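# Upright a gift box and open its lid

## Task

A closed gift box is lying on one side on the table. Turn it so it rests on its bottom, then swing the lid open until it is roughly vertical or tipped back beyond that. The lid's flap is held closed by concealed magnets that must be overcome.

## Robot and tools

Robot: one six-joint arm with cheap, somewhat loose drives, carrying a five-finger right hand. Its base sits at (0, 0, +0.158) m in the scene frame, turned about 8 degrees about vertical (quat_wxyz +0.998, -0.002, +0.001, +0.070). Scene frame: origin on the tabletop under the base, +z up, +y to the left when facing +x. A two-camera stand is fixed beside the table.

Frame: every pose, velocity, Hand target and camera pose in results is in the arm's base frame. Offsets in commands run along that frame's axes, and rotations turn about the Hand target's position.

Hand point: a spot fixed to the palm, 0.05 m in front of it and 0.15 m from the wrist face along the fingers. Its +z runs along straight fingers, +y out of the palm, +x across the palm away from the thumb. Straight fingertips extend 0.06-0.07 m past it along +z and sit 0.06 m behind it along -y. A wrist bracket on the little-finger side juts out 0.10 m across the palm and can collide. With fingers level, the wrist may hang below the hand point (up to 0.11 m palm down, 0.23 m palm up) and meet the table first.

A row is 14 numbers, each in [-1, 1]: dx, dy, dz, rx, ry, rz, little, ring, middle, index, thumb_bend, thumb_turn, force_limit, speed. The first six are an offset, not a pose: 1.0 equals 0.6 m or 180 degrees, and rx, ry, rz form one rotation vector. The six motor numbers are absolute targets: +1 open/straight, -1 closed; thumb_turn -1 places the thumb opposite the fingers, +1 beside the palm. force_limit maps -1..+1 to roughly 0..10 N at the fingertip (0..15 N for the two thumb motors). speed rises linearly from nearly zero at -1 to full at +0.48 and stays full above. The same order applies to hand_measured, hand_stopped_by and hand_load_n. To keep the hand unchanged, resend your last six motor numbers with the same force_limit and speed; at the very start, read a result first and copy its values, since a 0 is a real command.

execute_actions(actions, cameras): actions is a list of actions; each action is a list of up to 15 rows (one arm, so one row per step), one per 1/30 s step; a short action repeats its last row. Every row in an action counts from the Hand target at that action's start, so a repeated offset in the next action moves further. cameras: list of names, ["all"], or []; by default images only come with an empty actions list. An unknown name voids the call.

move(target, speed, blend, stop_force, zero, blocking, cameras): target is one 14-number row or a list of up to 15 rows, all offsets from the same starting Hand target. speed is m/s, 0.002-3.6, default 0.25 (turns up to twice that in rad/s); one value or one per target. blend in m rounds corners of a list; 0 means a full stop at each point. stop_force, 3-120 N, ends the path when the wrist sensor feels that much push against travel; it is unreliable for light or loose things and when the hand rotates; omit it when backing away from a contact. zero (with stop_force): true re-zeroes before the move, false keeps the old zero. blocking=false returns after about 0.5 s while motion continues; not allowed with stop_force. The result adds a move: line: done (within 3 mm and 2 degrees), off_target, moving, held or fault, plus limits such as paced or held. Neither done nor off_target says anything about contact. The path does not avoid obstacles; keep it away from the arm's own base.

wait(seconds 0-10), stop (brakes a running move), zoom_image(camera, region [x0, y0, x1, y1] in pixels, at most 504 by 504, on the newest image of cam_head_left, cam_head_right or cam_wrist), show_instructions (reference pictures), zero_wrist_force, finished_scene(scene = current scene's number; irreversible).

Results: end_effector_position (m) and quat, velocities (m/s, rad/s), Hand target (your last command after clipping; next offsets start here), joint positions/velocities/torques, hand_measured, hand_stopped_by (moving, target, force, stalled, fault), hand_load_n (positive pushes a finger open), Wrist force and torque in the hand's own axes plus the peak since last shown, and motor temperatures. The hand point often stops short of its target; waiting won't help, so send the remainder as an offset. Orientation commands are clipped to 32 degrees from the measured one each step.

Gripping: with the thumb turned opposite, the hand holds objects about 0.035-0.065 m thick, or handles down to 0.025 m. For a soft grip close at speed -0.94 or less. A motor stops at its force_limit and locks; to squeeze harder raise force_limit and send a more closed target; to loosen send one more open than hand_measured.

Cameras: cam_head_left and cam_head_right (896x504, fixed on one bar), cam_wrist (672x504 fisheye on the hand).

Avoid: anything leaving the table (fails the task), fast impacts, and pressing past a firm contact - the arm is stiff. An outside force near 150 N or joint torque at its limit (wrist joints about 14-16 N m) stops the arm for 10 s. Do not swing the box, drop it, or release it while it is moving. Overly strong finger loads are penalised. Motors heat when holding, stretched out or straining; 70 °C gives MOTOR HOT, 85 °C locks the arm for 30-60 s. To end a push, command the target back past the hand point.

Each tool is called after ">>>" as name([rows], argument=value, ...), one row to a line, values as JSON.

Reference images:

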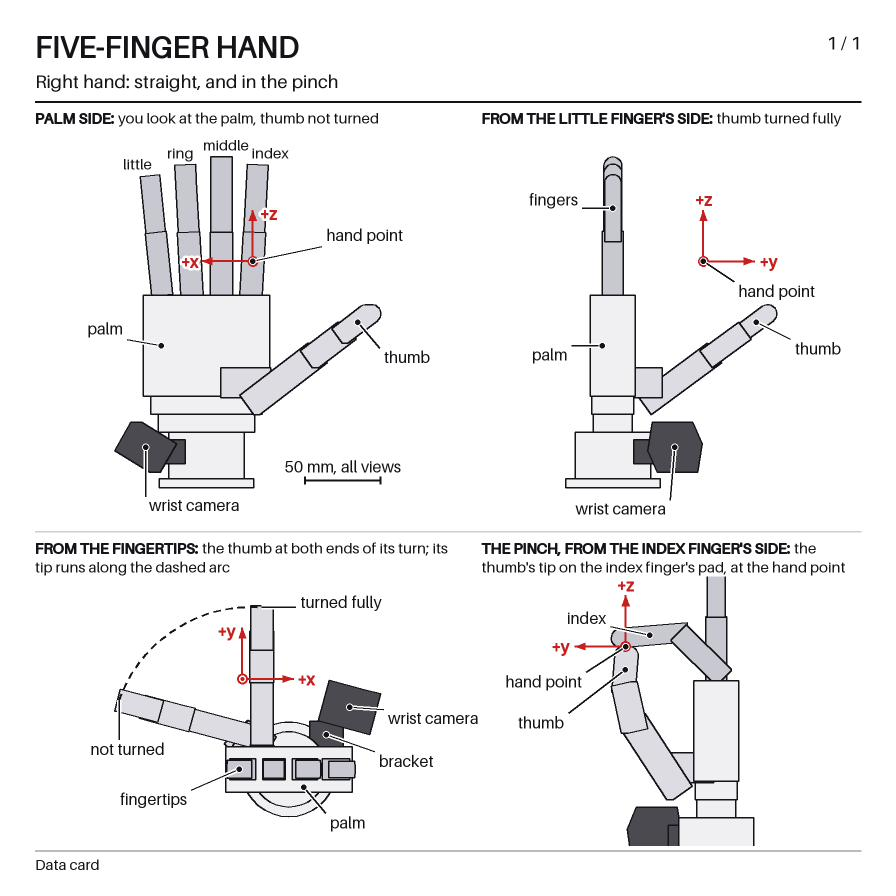

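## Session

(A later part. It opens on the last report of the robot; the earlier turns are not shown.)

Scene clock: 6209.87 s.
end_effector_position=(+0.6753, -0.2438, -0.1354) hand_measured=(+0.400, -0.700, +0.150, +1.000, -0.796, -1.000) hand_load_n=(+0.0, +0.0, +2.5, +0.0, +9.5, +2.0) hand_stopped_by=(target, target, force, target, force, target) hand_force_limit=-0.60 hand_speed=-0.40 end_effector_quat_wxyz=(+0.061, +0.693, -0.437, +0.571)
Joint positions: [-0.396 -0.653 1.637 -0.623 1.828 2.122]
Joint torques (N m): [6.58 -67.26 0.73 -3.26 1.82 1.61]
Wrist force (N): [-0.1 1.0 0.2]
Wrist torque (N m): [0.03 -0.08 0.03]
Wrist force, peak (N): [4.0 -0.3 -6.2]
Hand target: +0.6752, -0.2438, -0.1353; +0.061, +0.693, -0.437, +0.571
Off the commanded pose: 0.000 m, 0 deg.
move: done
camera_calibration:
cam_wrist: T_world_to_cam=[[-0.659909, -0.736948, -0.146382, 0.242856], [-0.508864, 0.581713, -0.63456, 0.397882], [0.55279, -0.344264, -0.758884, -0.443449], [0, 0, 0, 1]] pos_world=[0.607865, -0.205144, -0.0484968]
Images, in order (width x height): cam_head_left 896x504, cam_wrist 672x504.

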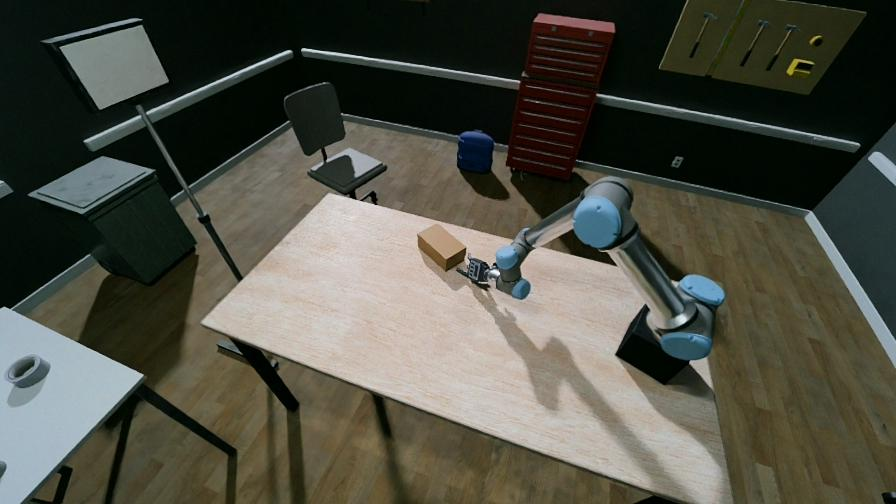

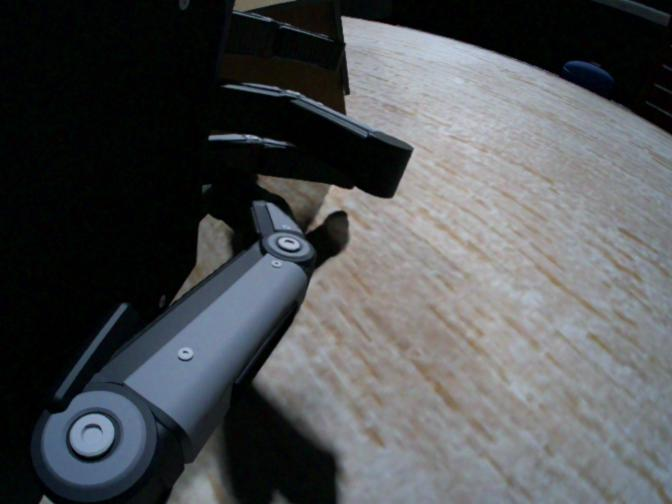

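>>> move(target=[0.0114,0.0143,-0.0022,0,0,0,0.4,-0.7,0.15,1,-1,-1,-0.6,-0.4], speed=0.08)

>>> move(target=[0.0447,-0.0375,0,0,0,0,0.4,-0.7,0.15,1,-1,-1,-0.6,-0.4], speed=0.015, stop_force=4)

>>> move(target=[0,0,-0.025,0,0,0,0.4,-0.7,0.15,1,-1,-1,-0.6,-0.4], speed=0.005, stop_force=3, cameras=["cam_wrist"])

>>> zoom_image(camera="cam_wrist", region=[200, 0, 400, 150])

Scene clock: 6220.00 s.
end_effector_position=(+0.6820, -0.2353, -0.1366) hand_measured=(+0.400, -0.700, +0.150, +1.000, -0.796, -1.000) hand_load_n=(+0.0, +0.0, +3.0, -0.5, +10.0, +2.0) hand_stopped_by=(target, target, force, target, force, target) hand_force_limit=-0.60 hand_speed=-0.40 end_effector_quat_wxyz=(+0.061, +0.693, -0.437, +0.571)
Joint positions: [-0.376 -0.643 1.617 -0.611 1.847 2.13]
Joint torques (N m): [7.82 -26.82 -21.56 2.37 1.87 1.43]
Wrist force (N): [0.9 1.5 -0.4]
Wrist torque (N m): [0.04 0.02 0.10]
Wrist force, peak (N): [1.1 1.4 -0.6]
Hand target: +0.6821, -0.2352, -0.1367; +0.061, +0.693, -0.437, +0.571
Off the commanded pose: 0.000 m, 0 deg.
move: done

Scene clock: 6223.23 s.
end_effector_position=(+0.7089, -0.2577, -0.1367) hand_measured=(+0.400, -0.700, +0.150, +1.000, -0.796, -1.000) hand_load_n=(+0.0, +0.0, +2.5, +0.0, +9.5, +2.0) hand_stopped_by=(target, target, force, target, force, target) hand_force_limit=-0.60 hand_speed=-0.40 end_effector_quat_wxyz=(+0.061, +0.693, -0.437, +0.571)
Joint positions: [-0.396 -0.601 1.512 -0.55 1.828 2.122]
Joint torques (N m): [-8.87 -26.1 -25.91 2.43 -0.76 -0.89]
Wrist force (N): [1.9 -0.2 -4.1]
Wrist torque (N m): [0.28 -0.01 0.12]
Wrist force, peak (N): [1.7 -0.3 -4.2]
Hand target: +0.7089, -0.2577, -0.1367; +0.061, +0.693, -0.437, +0.571
Off the commanded pose: 0.000 m, 0 deg.
move: done

Scene clock: 6224.77 s.
end_effector_position=(+0.7089, -0.2577, -0.1370) hand_measured=(+0.400, -0.700, +0.150, +1.000, -0.796, -1.000) hand_load_n=(+0.0, +0.0, +3.0, +0.0, +9.5, +2.5) hand_stopped_by=(target, target, force, target, force, target) hand_force_limit=-0.60 hand_speed=-0.40 end_effector_quat_wxyz=(+0.061, +0.693, -0.437, +0.570)
Joint positions: [-0.396 -0.6 1.511 -0.55 1.828 2.122]
Joint torques (N m): [-8.53 -67.57 0.08 2.57 -0.63 -0.79]
Wrist force (N): [3.0 -1.2 -6.3]
Wrist torque (N m): [0.38 0.10 0.21]
Wrist force, peak (N): [5.0 -1.7 -7.5]
Hand target: +0.7088, -0.2577, -0.1370; +0.061, +0.693, -0.437, +0.570 (not the last commanded pose)
Off the commanded pose: 0.015 m, 0 deg.
move: contact
camera_calibration:
cam_wrist: T_world_to_cam=[[-0.659976, -0.736897, -0.146337, 0.254667], [-0.509, 0.581838, -0.634338, 0.422054], [0.552586, -0.344162, -0.759079, -0.46792], [0, 0, 0, 1]] pos_world=[0.641465, -0.218944, -0.0501964]
Images, in order (width x height): cam_wrist 672x504.

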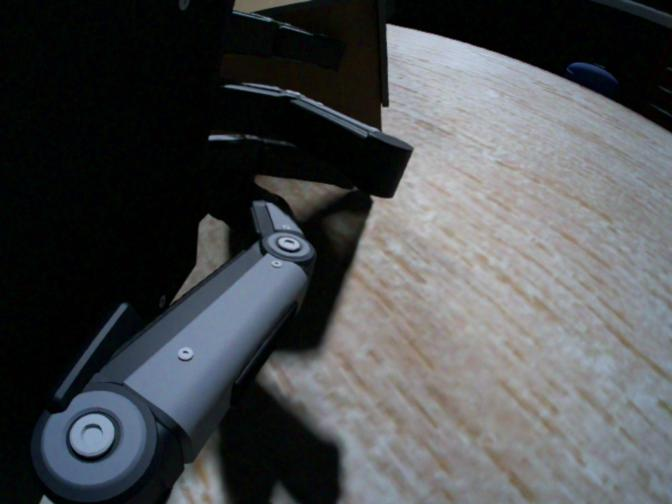

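Scaled by 2.520 from the camera's 672x504 image, which has a finer 960x720 frame.

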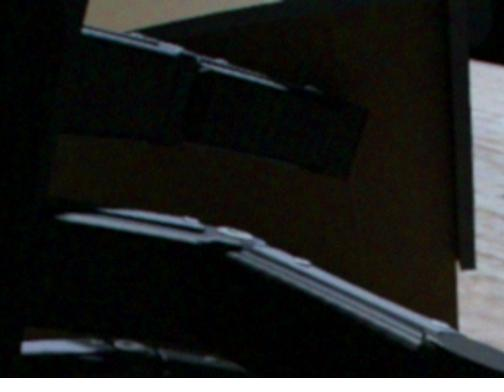

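>>> move([
  [-0.01056,-0.02559,0.0175,-0.0608,0.0413,0.0260,0.4,-0.7,0.15,1,-1,-1,-0.6,-0.4],
  [-0.01999,-0.04681,0.03327,-0.1156,0.0745,0.0464,0.4,-0.7,0.15,1,-1,-1,-0.6,-0.4],
], speed=0.05, blend=0.004, cameras=["cam_head_left","cam_wrist"])

>>> zoom_image(camera="cam_head_left", region=[430, 230, 530, 310])

Scene clock: 6312.77 s.
end_effector_position=(+0.6968, -0.2857, -0.1171) hand_measured=(+0.400, -0.700, +0.150, +1.000, -0.796, -1.000) hand_load_n=(+0.0, +0.0, +3.0, +0.5, +9.5, +2.0) hand_stopped_by=(target, target, force, target, force, target) hand_force_limit=-0.60 hand_speed=-0.40 end_effector_quat_wxyz=(+0.194, +0.761, -0.266, +0.558)
Joint positions: [-0.411 -0.6 1.553 -0.638 1.818 1.653]
Joint torques (N m): [-10.63 -25.68 3.34 -2.02 0 -1.78]
Wrist force (N): [1.6 -4.4 -0.6]
Wrist torque (N m): [0.07 0.14 0.34]
Wrist force, peak (N): [4.3 -5.2 -9.7]
Hand target: +0.6968, -0.2857, -0.1171; +0.194, +0.761, -0.266, +0.558
Off the commanded pose: 0.000 m, 0 deg.
move: done
camera_calibration:
cam_wrist: T_world_to_cam=[[-0.530111, -0.80059, 0.279352, 0.170084], [-0.723025, 0.254679, -0.642163, 0.499674], [0.442965, -0.542396, -0.713855, -0.430792], [0, 0, 0, 1]] pos_world=[0.642266, -0.224749, -0.0341638]
Images, in order (width x height): cam_head_left 896x504, cam_wrist 672x504.

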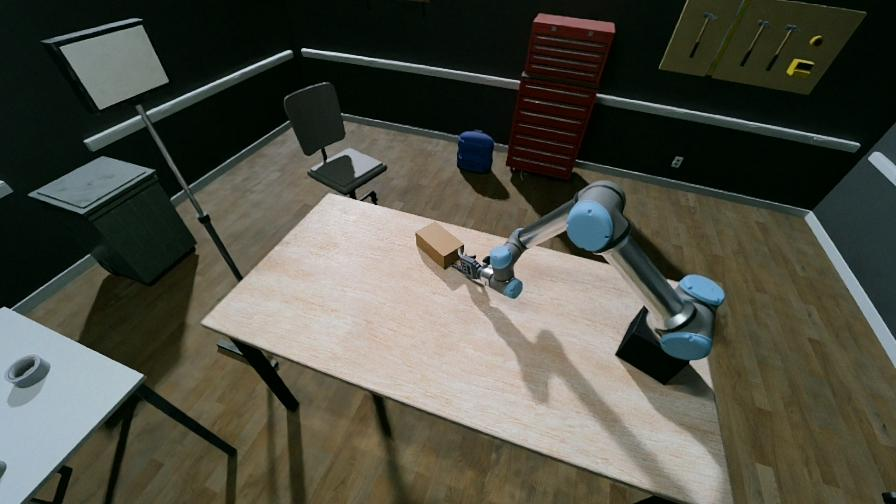

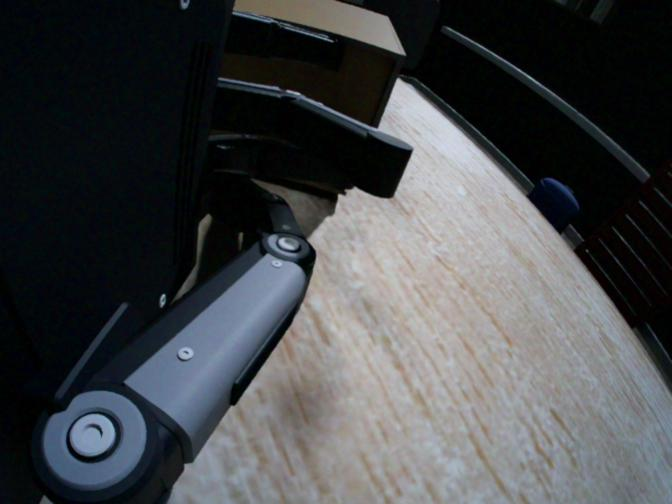

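Scaled by 5.040 from the camera's 896x504 image, which has a finer 1280x720 frame.

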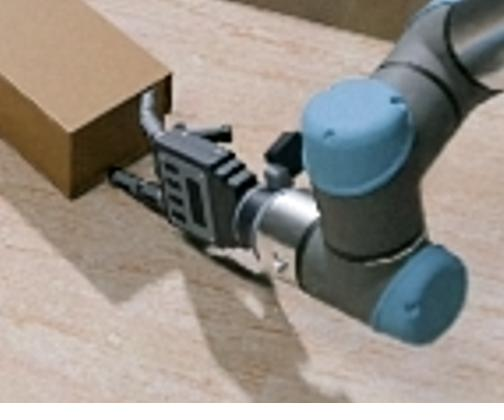

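>>> move([
  [0,0,0.01,0,0,0,0.4,-0.7,0.15,1,-1,-1,-0.6,-0.4],
  [-0.0495,0.0446,0.01,0,0,0,0.4,-0.7,0.15,1,-1,-1,-0.6,-0.4],
], speed=0.03, blend=0.002, cameras=["cam_head_left"])

>>> zoom_image(camera="cam_head_left", region=[430, 230, 530, 310])

Scene clock: 6322.77 s.
end_effector_position=(+0.6672, -0.2590, -0.1111) hand_measured=(+0.400, -0.700, +0.150, +1.000, -0.796, -1.000) hand_load_n=(+0.5, +0.0, +3.0, +0.0, +9.5, +2.0) hand_stopped_by=(target, target, force, target, force, target) hand_force_limit=-0.60 hand_speed=-0.40 end_effector_quat_wxyz=(+0.194, +0.761, -0.266, +0.558)
Joint positions: [-0.386 -0.656 1.671 -0.698 1.842 1.66]
Joint torques (N m): [6.97 -69.74 -0.11 -3.72 1.8 0.96]
Wrist force (N): [-2.4 0.1 1.4]
Wrist torque (N m): [-0.11 -0.13 0.05]
Wrist force, peak (N): [2.7 -4.5 -1.4]
Hand target: +0.6671, -0.2590, -0.1111; +0.194, +0.761, -0.266, +0.558
Off the commanded pose: 0.000 m, 0 deg.
move: done
Images, in order (width x height): cam_head_left 896x504.

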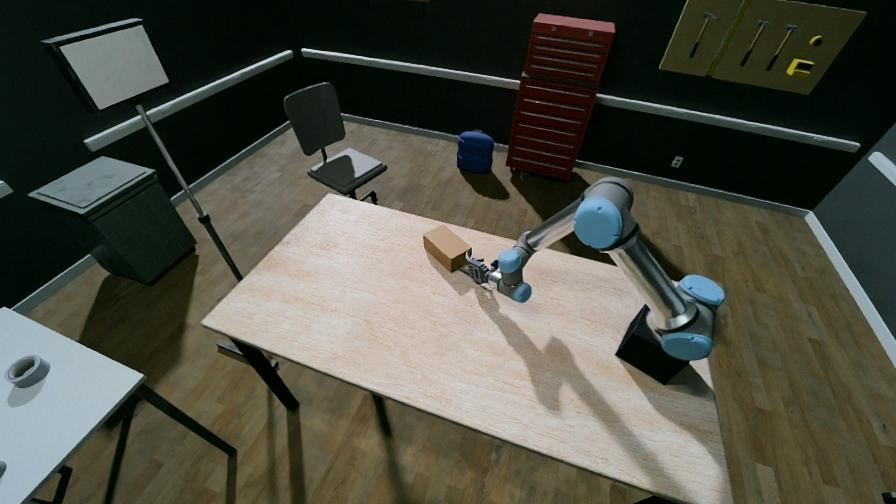

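Scaled by 5.040 from the camera's 896x504 image, which has a finer 1280x720 frame.

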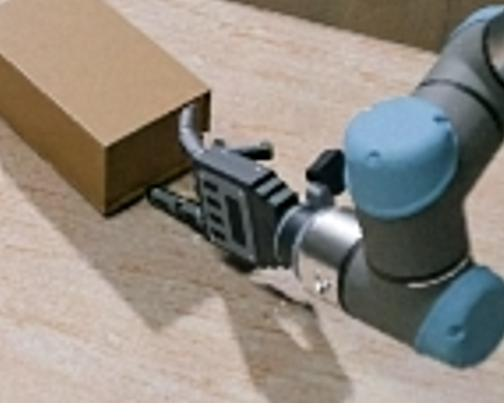

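>>> move(target=[-0.1485,0.1338,0,0,0,0,0.4,-0.7,0.15,1,-1,-1,-0.6,-0.4], speed=0.03, cameras=["cam_head_left"])

>>> zoom_image(camera="cam_head_left", region=[440, 230, 560, 320])

Scene clock: 6331.40 s.
end_effector_position=(+0.5781, -0.1788, -0.1111) hand_measured=(+0.400, -0.700, +0.150, +1.000, -0.796, -1.000) hand_load_n=(+1.0, +0.0, +2.5, +0.5, +10.0, +2.0) hand_stopped_by=(target, target, force, target, force, target) hand_force_limit=-0.60 hand_speed=-0.40 end_effector_quat_wxyz=(+0.194, +0.761, -0.266, +0.558)
Joint positions: [-0.286 -0.759 1.968 -0.881 1.937 1.694]
Joint torques (N m): [7.42 -59.64 6.11 -3.63 2 1.39]
Wrist force (N): [-1.8 0.2 1.1]
Wrist torque (N m): [-0.06 -0.19 -0.01]
Wrist force, peak (N): [-2.6 0.1 1.8]
Hand target: +0.5780, -0.1787, -0.1111; +0.194, +0.761, -0.266, +0.558
Off the commanded pose: 0.000 m, 0 deg.
move: done
Images, in order (width x height): cam_head_left 896x504.

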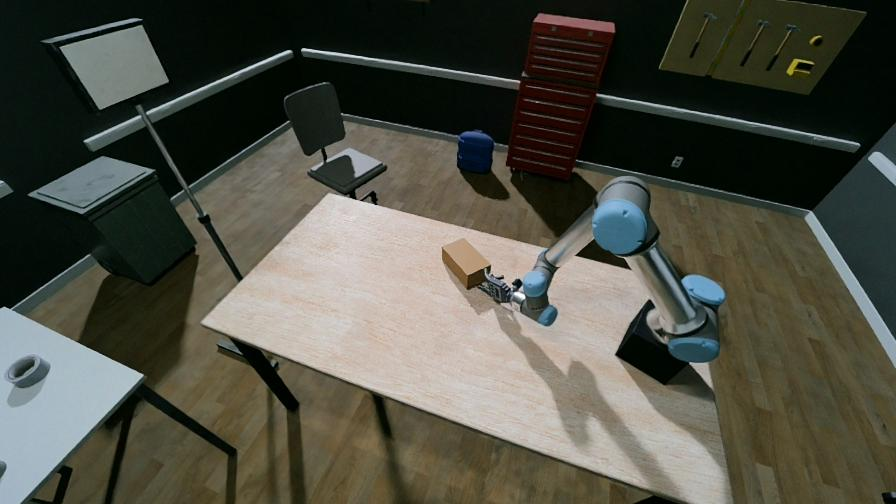

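Scaled by 4.200 from the camera's 896x504 image, which has a finer 1280x720 frame.

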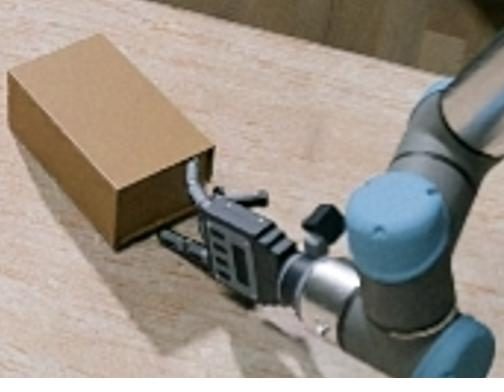

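>>> move(target=[-0.178,0.165,0,0,0,0,0.4,-0.7,0.15,1,-1,-1,-0.6,-0.4], speed=0.035, cameras=["cam_head_left","cam_wrist"])

>>> zoom_image(camera="cam_head_left", region=[450, 240, 590, 345])

Scene clock: 6340.17 s.
end_effector_position=(+0.4713, -0.0798, -0.1111) hand_measured=(+0.400, -0.700, +0.150, +1.000, -0.796, -1.000) hand_load_n=(+0.0, +0.0, +2.5, +0.0, +9.5, +1.5) hand_stopped_by=(target, target, force, target, force, target) hand_force_limit=-0.60 hand_speed=-0.40 end_effector_quat_wxyz=(+0.194, +0.761, -0.266, +0.558)
Joint positions: [-0.072 -0.821 2.222 -1.036 2.138 1.775]
Joint torques (N m): [8.38 -51.55 7.92 -2.84 1.89 1.41]
Wrist force (N): [0.0 0.1 0.2]
Wrist torque (N m): [-0.07 -0.11 0.04]
Wrist force, peak (N): [-2.5 0.0 1.4]
Hand target: +0.4712, -0.0797, -0.1111; +0.194, +0.761, -0.266, +0.558
Off the commanded pose: 0.000 m, 0 deg.
move: done
camera_calibration:
cam_wrist: T_world_to_cam=[[-0.529989, -0.800604, 0.279544, 0.213743], [-0.723127, 0.254492, -0.642123, 0.288062], [0.442944, -0.542464, -0.713816, -0.214878], [0, 0, 0, 1]] pos_world=[0.416766, -0.0187491, -0.0281632]
Images, in order (width x height): cam_head_left 896x504, cam_wrist 672x504.

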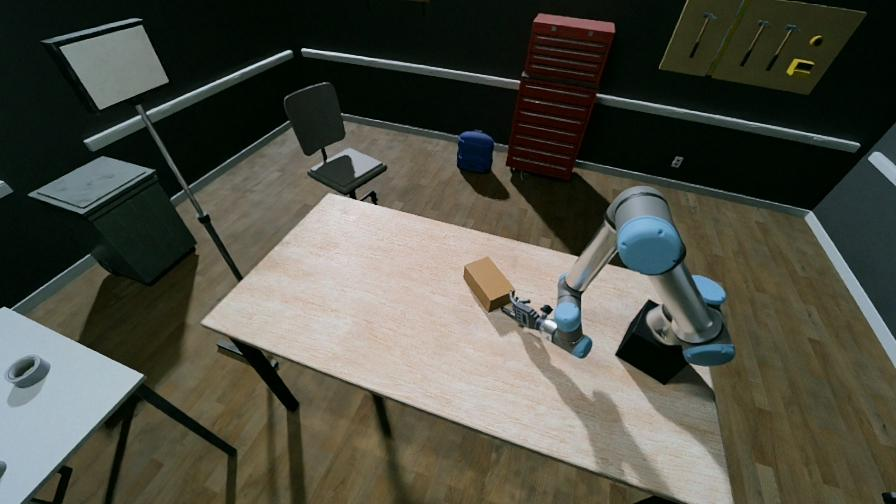

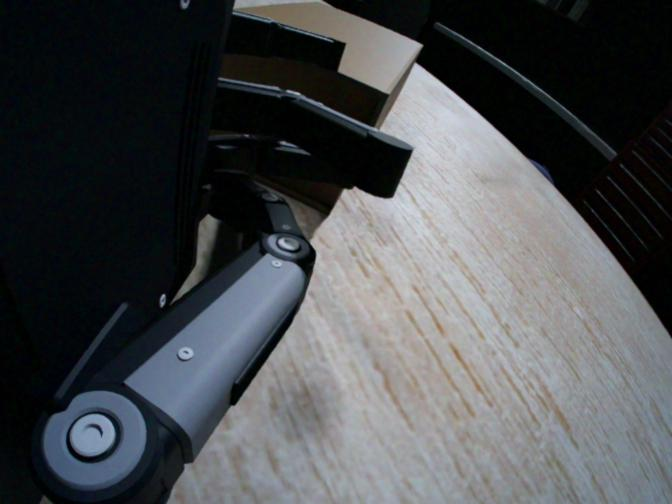

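Scaled by 3.600 from the camera's 896x504 image, which has a finer 1280x720 frame.

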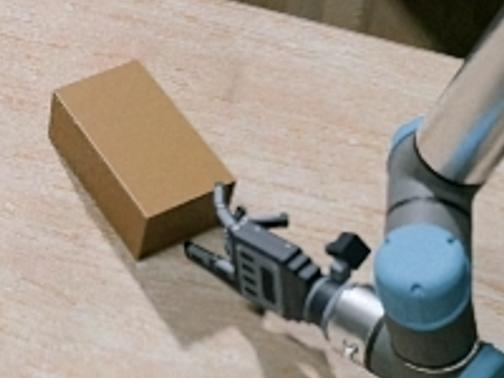

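>>> move([
  [-0.045,0.06,0.005,0,0,0,0.4,-0.7,0.15,1,-1,-1,-0.6,-0.4],
  [0.0042,0.0672,-0.015,0.1059,-0.0891,-0.1257,0.4,-0.7,0.15,1,-1,-1,-0.6,-0.4],
  [0.0042,0.0672,-0.0428,0.1059,-0.0891,-0.1257,0.4,-0.7,0.15,1,-1,-1,-0.6,-0.4],
], speed=0.1, blend=0.003, cameras=["cam_head_left","cam_wrist"])

>>> zoom_image(camera="cam_head_left", region=[450, 240, 590, 345])

>>> zoom_image(camera="cam_wrist", region=[150, 0, 450, 200])

Scene clock: 6426.23 s.
end_effector_position=(+0.4738, -0.0394, -0.1367) hand_measured=(+0.400, -0.700, +0.150, +1.000, -0.796, -1.000) hand_load_n=(+0.0, +0.0, +2.5, +0.0, +9.5, +2.0) hand_stopped_by=(target, target, force, target, force, target) hand_force_limit=-0.60 hand_speed=-0.40 end_effector_quat_wxyz=(+0.133, +0.632, -0.521, +0.558)
Joint positions: [0.065 -0.753 1.987 -0.651 2.473 2.505]
Joint torques (N m): [-5.61 -23.1 -16.7 -1.99 2.45 1.35]
Wrist force (N): [-0.3 0.7 0.1]
Wrist torque (N m): [-0.01 -0.05 0.01]
Wrist force, peak (N): [-0.5 1.4 0.0]
Hand target: +0.4738, -0.0394, -0.1367; +0.133, +0.632, -0.521, +0.558
Off the commanded pose: 0.000 m, 0 deg.
move: done
camera_calibration:
cam_wrist: T_world_to_cam=[[-0.823438, -0.548148, -0.146573, 0.345251], [-0.346909, 0.690774, -0.634418, 0.103107], [0.449003, -0.471557, -0.758967, -0.218474], [0, 0, 0, 1]] pos_world=[0.418157, 0.0150022, -0.0497971]
Images, in order (width x height): cam_head_left 896x504, cam_wrist 672x504.

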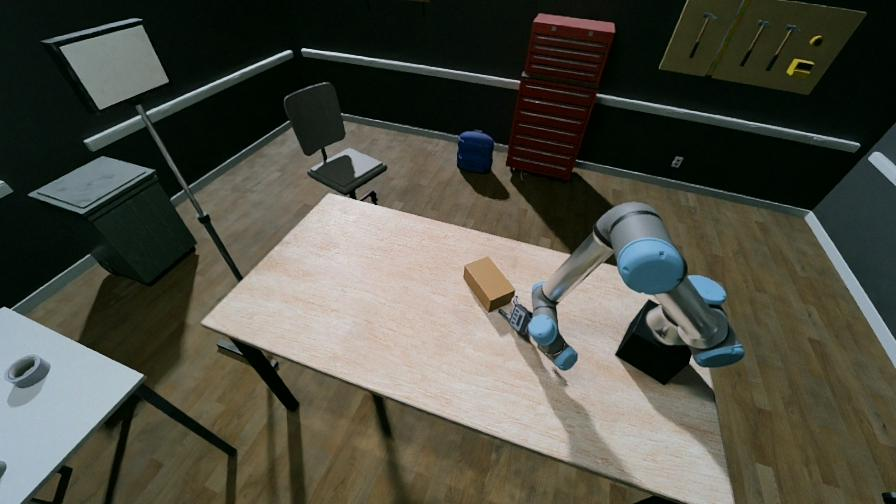

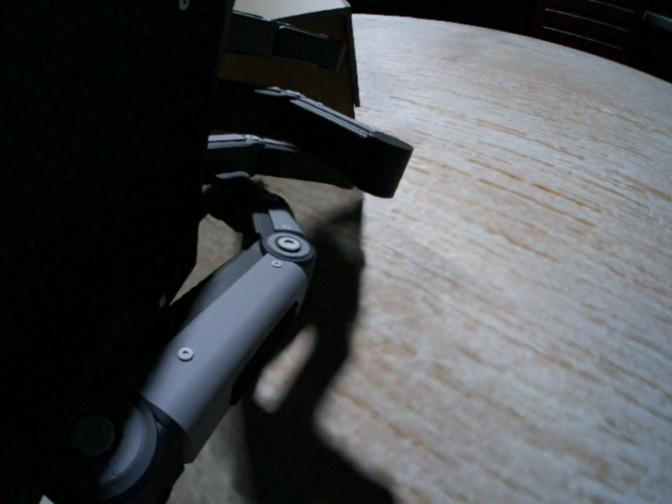

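Scaled by 3.600 from the camera's 896x504 image, which has a finer 1280x720 frame.

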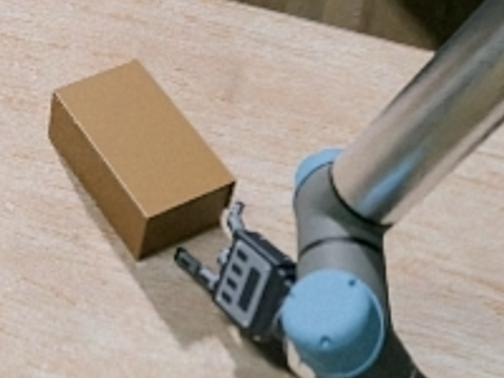

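Scaled by 1.680 from the camera's 672x504 image, which has a finer 960x720 frame.

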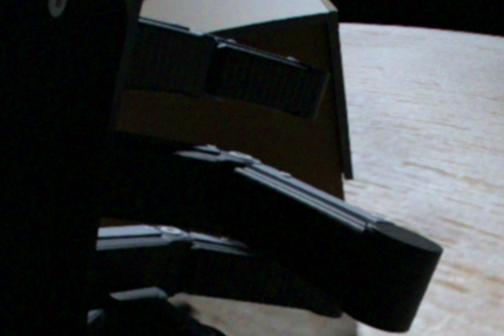

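>>> move([
  [0.008,0.006,0,0,0,0,0.4,-0.7,0.15,1,-1,-1,-0.6,-0.4],
  [0.0481,-0.0473,0,0,0,0,0.4,-0.7,0.15,1,-1,-1,-0.6,-0.4],
], speed=0.015, stop_force=4, cameras=["cam_head_left","cam_wrist"])

>>> zoom_image(camera="cam_wrist", region=[200, 0, 400, 150])

>>> zoom_image(camera="cam_head_left", region=[450, 240, 590, 345])

Scene clock: 6446.50 s.
end_effector_position=(+0.5026, -0.0678, -0.1367) hand_measured=(+0.400, -0.700, +0.150, +1.000, -0.796, -1.000) hand_load_n=(+0.0, +0.0, +2.5, +0.0, +9.5, +2.0) hand_stopped_by=(target, target, force, target, force, target) hand_force_limit=-0.60 hand_speed=-0.40 end_effector_quat_wxyz=(+0.133, +0.632, -0.521, +0.558)
Joint positions: [-0.01 -0.746 1.947 -0.664 2.41 2.444]
Joint torques (N m): [-7.47 -21.05 -18.59 -2.2 -0.18 -1.49]
Wrist force (N): [-0.2 0.5 -0.9]
Wrist torque (N m): [0.07 -0.08 0.08]
Wrist force, peak (N): [0.0 0.7 -1.4]
Hand target: +0.5026, -0.0678, -0.1367; +0.133, +0.632, -0.521, +0.558
Off the commanded pose: 0.000 m, 0 deg.
move: done
camera_calibration:
cam_wrist: T_world_to_cam=[[-0.823438, -0.548148, -0.146573, 0.353466], [-0.346909, 0.690774, -0.634418, 0.132687], [0.449003, -0.471557, -0.758967, -0.244918], [0, 0, 0, 1]] pos_world=[0.447057, -0.0133978, -0.0498971]
Images, in order (width x height): cam_head_left 896x504, cam_wrist 672x504.

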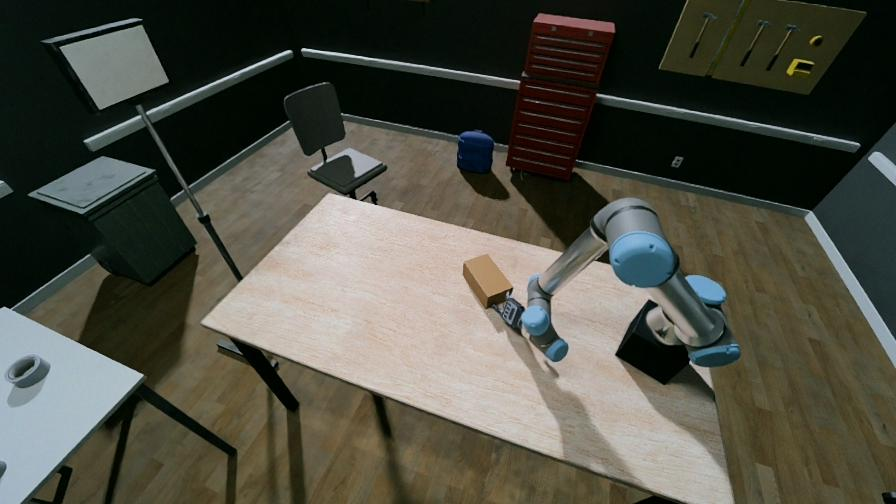

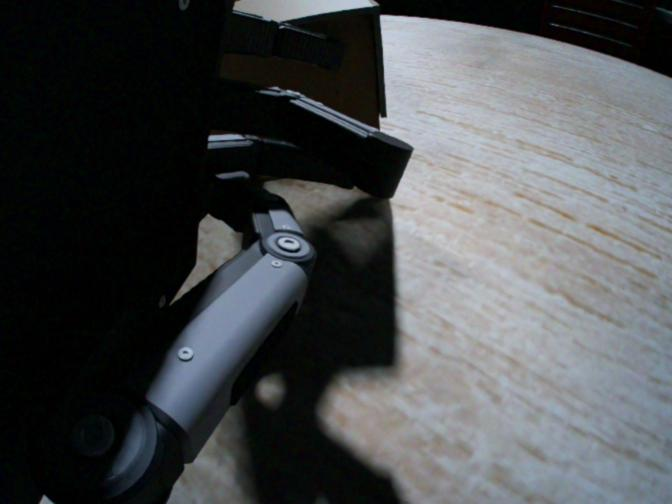

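Scaled by 2.520 from the camera's 672x504 image, which has a finer 960x720 frame.

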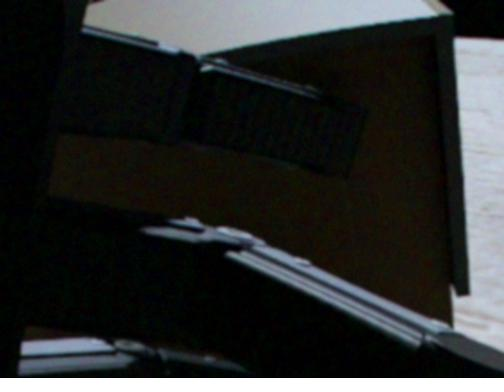

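Scaled by 3.600 from the camera's 896x504 image, which has a finer 1280x720 frame.

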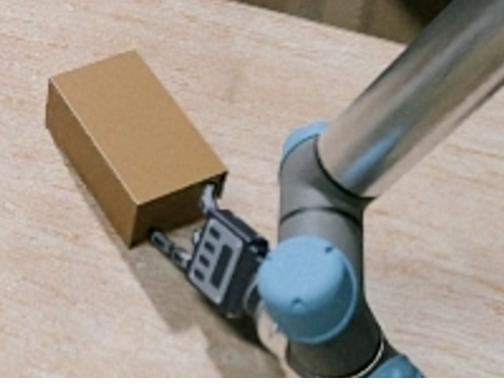

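>>> move(target=[0,0,-0.02,0,0,0,0.4,-0.7,0.15,1,-1,-1,-0.6,-0.4], speed=0.005, stop_force=3)

>>> move([
  [-0.01662,-0.02213,0.0175,-0.0486,0.0552,0.0260,0.4,-0.7,0.15,1,-1,-1,-0.6,-0.4],
  [-0.03105,-0.04031,0.03327,-0.0933,0.1010,0.0464,0.4,-0.7,0.15,1,-1,-1,-0.6,-0.4],
], speed=0.05, blend=0.004, cameras=["cam_head_left","cam_wrist"])

>>> zoom_image(camera="cam_head_left", region=[450, 240, 590, 345])

Scene clock: 6479.73 s.
end_effector_position=(+0.5026, -0.0678, -0.1438) hand_measured=(+0.400, -0.700, +0.150, +1.000, -0.796, -1.000) hand_load_n=(+0.0, +0.0, +2.5, +0.0, +9.5, +2.0) hand_stopped_by=(target, target, force, target, force, target) hand_force_limit=-0.60 hand_speed=-0.40 end_effector_quat_wxyz=(+0.133, +0.632, -0.521, +0.558)
Joint positions: [-0.01 -0.729 1.943 -0.677 2.41 2.444]
Joint torques (N m): [-8.44 -57.12 5.43 3.31 -0.22 -0.22]
Wrist force (N): [1.5 -0.2 -2.4]
Wrist torque (N m): [0.11 0.06 0.22]
Wrist force, peak (N): [3.7 -1.4 -4.4]
Hand target: +0.5026, -0.0678, -0.1438; +0.133, +0.632, -0.521, +0.558 (not the last commanded pose)
Off the commanded pose: 0.005 m, 0 deg.
move: contact

Scene clock: 6484.77 s.
end_effector_position=(+0.4840, -0.0919, -0.1239) hand_measured=(+0.400, -0.700, +0.150, +1.000, -0.796, -1.000) hand_load_n=(+0.0, +0.0, +2.5, +1.0, +9.5, +2.0) hand_stopped_by=(target, target, force, target, force, target) hand_force_limit=-0.60 hand_speed=-0.40 end_effector_quat_wxyz=(+0.263, +0.722, -0.360, +0.530)
Joint positions: [-0.015 -0.723 1.987 -0.791 2.422 1.941]
Joint torques (N m): [-11.34 -17.76 8.74 -1.19 2.75 -2.17]
Wrist force (N): [6.4 -8.3 -3.0]
Wrist torque (N m): [0.20 0.34 0.58]
Wrist force, peak (N): [6.7 -11.0 -5.0]
Hand target: +0.4840, -0.0919, -0.1239; +0.263, +0.722, -0.360, +0.530
Off the commanded pose: 0.000 m, 0 deg.
move: done
camera_calibration:
cam_wrist: T_world_to_cam=[[-0.713793, -0.64235, 0.279083, 0.317735], [-0.635929, 0.427498, -0.642526, 0.265745], [0.293419, -0.636107, -0.713634, -0.172411], [0, 0, 0, 1]] pos_world=[0.44638, -0.0191805, -0.040965]
Images, in order (width x height): cam_head_left 896x504, cam_wrist 672x504.

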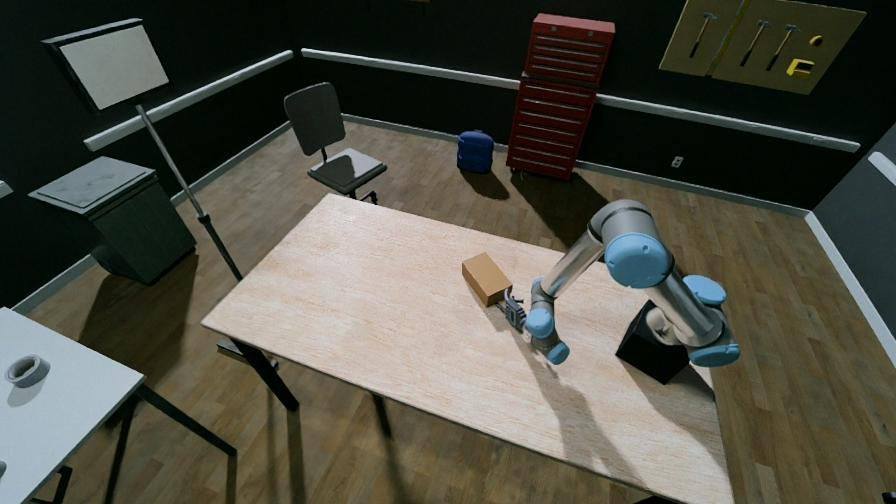

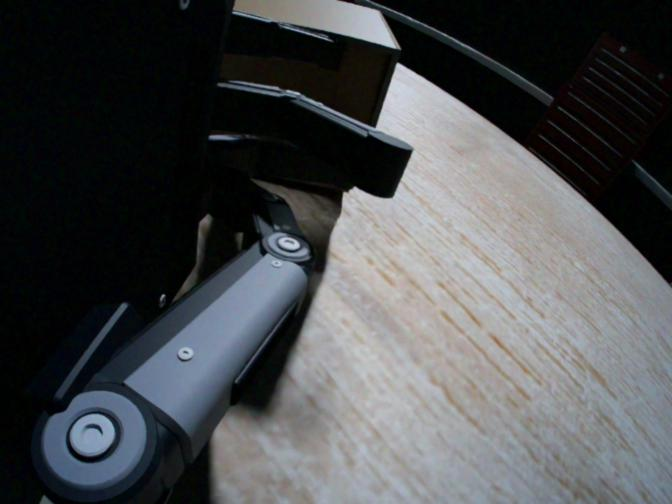

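Scaled by 3.600 from the camera's 896x504 image, which has a finer 1280x720 frame.

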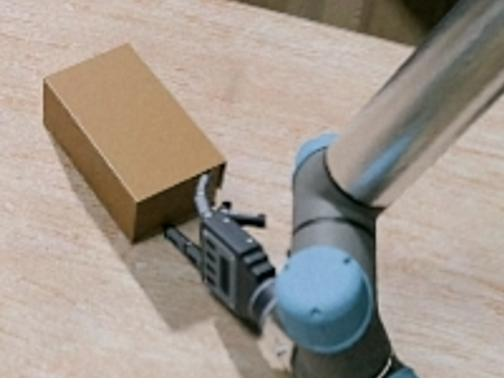

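>>> move([
  [0.0098,-0.0131,0.0735,0.0444,0.0334,0,0.4,-0.7,0.15,1,-1,-1,-0.6,-0.4],
  [0.03,-0.0398,0.1415,0.0888,0.0669,0,0.4,-0.7,0.15,1,-1,-1,-0.6,-0.4],
], speed=0.06, blend=0.004, cameras=["cam_head_left","cam_wrist"])

>>> zoom_image(camera="cam_head_left", region=[450, 220, 590, 325])

Scene clock: 6508.97 s.
end_effector_position=(+0.5020, -0.1158, -0.0390) hand_measured=(+0.400, -0.700, +0.150, +1.000, -0.796, -1.000) hand_load_n=(+0.0, +0.0, +2.5, +0.0, +9.5, +2.0) hand_stopped_by=(target, target, force, target, force, target) hand_force_limit=-0.60 hand_speed=-0.40 end_effector_quat_wxyz=(+0.196, +0.802, -0.401, +0.396)
Joint positions: [-0.16 -0.949 1.826 -0.062 2.151 2.101]
Joint torques (N m): [-7.25 -57.37 -26.75 4.12 0.19 1.5]
Wrist force (N): [-1.4 0.2 0.6]
Wrist torque (N m): [-0.07 -0.09 -0.04]
Wrist force, peak (N): [6.7 -9.9 -3.2]
Hand target: +0.5020, -0.1158, -0.0390; +0.196, +0.803, -0.401, +0.396
Off the commanded pose: 0.000 m, 0 deg.
move: done
camera_calibration:
cam_wrist: T_world_to_cam=[[-0.659281, -0.714656, 0.233698, 0.25408], [-0.741988, 0.56808, -0.356004, 0.422671], [0.121661, -0.408108, -0.904791, -0.0271658], [0, 0, 0, 1]] pos_world=[0.484433, -0.0696174, 0.066515]
Images, in order (width x height): cam_head_left 896x504, cam_wrist 672x504.

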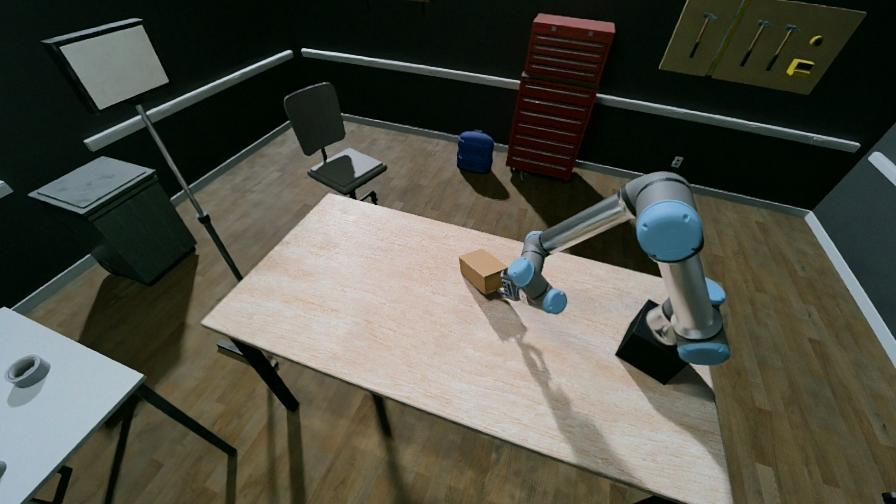

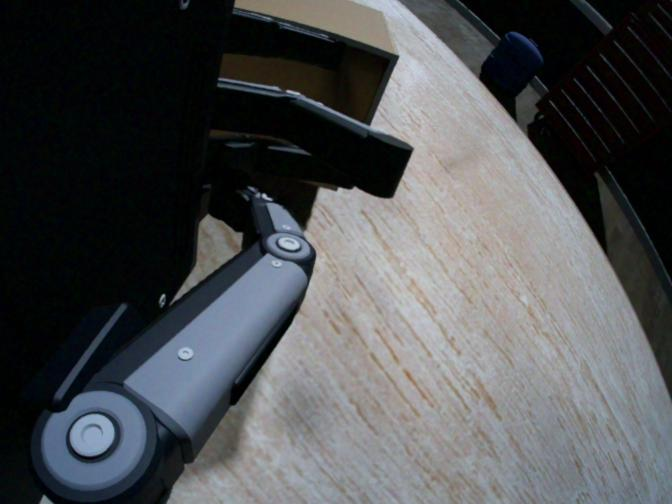

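Scaled by 3.600 from the camera's 896x504 image, which has a finer 1280x720 frame.

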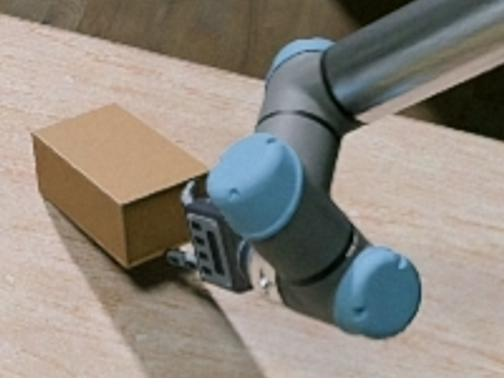

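>>> move([
  [0.0242,-0.0321,0.0625,0.0444,0.0334,0,0.4,-0.7,0.15,1,-1,-1,-0.6,-0.4],
  [0.0546,-0.0725,0.1173,0.0888,0.0669,0,0.4,-0.7,0.15,1,-1,-1,-0.6,-0.4],
  [0.0901,-0.1196,0.1627,0.1332,0.1003,0,0.4,-0.7,0.15,1,-1,-1,-0.6,-0.4],
], speed=0.06, blend=0.004, cameras=["cam_head_left","cam_head_right","cam_wrist"])

>>> zoom_image(camera="cam_head_left", region=[450, 200, 590, 305])

Scene clock: 6520.77 s.
end_effector_position=(+0.5560, -0.1876, +0.0586) hand_measured=(+0.400, -0.700, +0.150, +1.000, -0.796, -1.000) hand_load_n=(-0.5, +0.0, +2.5, +0.0, +9.5, +2.0) hand_stopped_by=(target, target, force, target, force, target) hand_force_limit=-0.60 hand_speed=-0.40 end_effector_quat_wxyz=(+0.086, +0.877, -0.438, +0.175)
Joint positions: [-0.408 -0.837 1.21 0.852 1.759 2.057]
Joint torques (N m): [-7.28 -27.99 -30.62 4.48 -0.53 -1.29]
Wrist force (N): [-0.8 0.3 0.0]
Wrist torque (N m): [-0.01 0.03 0.03]
Wrist force, peak (N): [-1.9 0.5 1.0]
Hand target: +0.5561, -0.1876, +0.0586; +0.086, +0.877, -0.438, +0.175
Off the commanded pose: 0.000 m, 0 deg.
move: done
camera_calibration:
cam_wrist: T_world_to_cam=[[-0.603021, -0.789363, 0.115204, 0.177311], [-0.776504, 0.613915, 0.141949, 0.536876], [-0.182775, -0.00385763, -0.983147, 0.275013], [0, 0, 0, 1]] pos_world=[0.574074, -0.188573, 0.173743]

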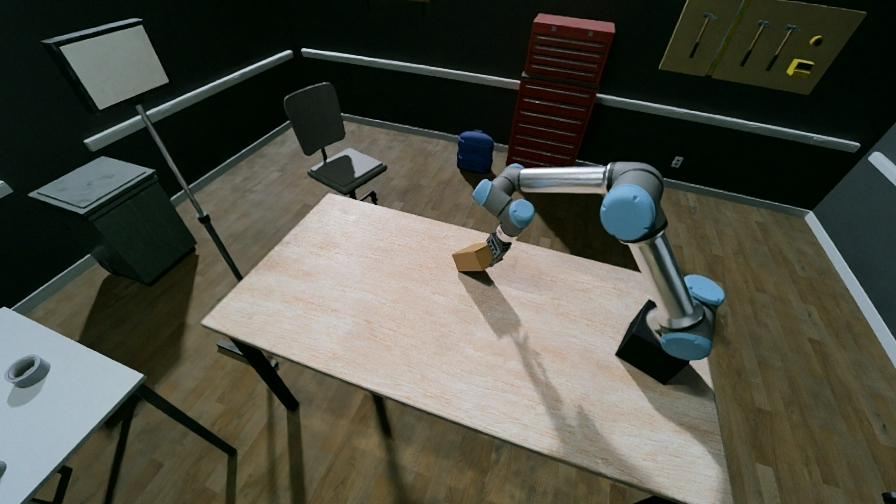

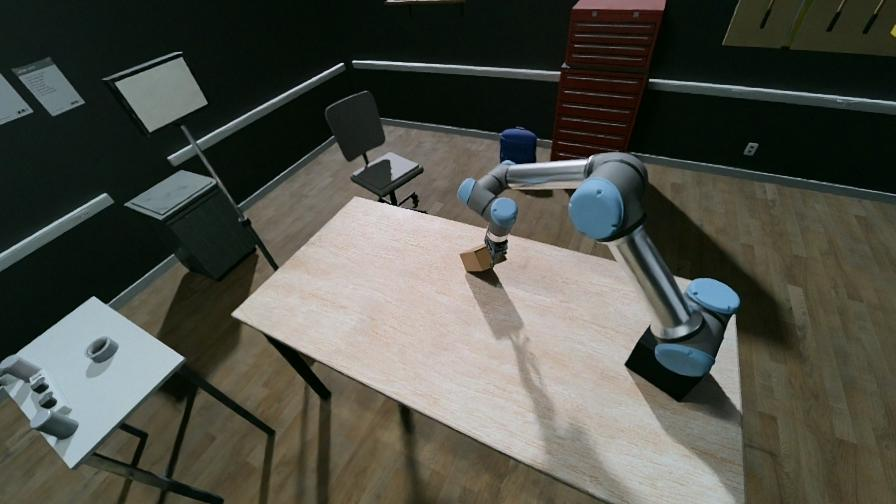

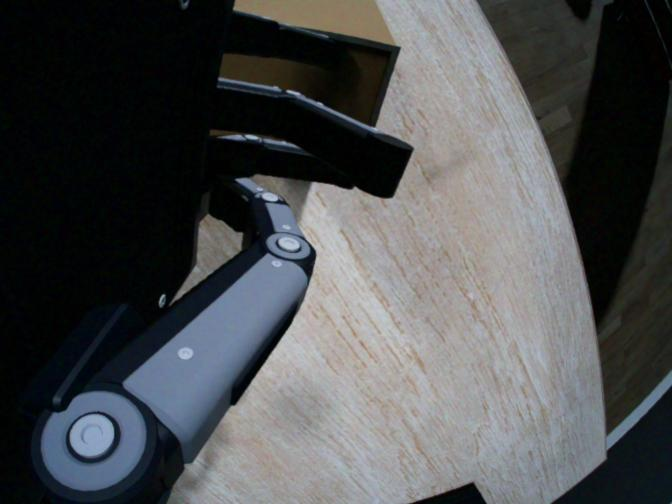

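Scaled by 3.600 from the camera's 896x504 image, which has a finer 1280x720 frame.

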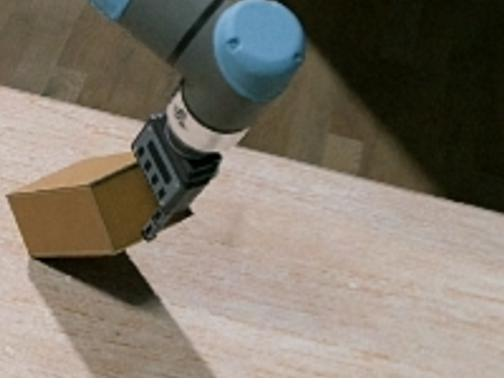

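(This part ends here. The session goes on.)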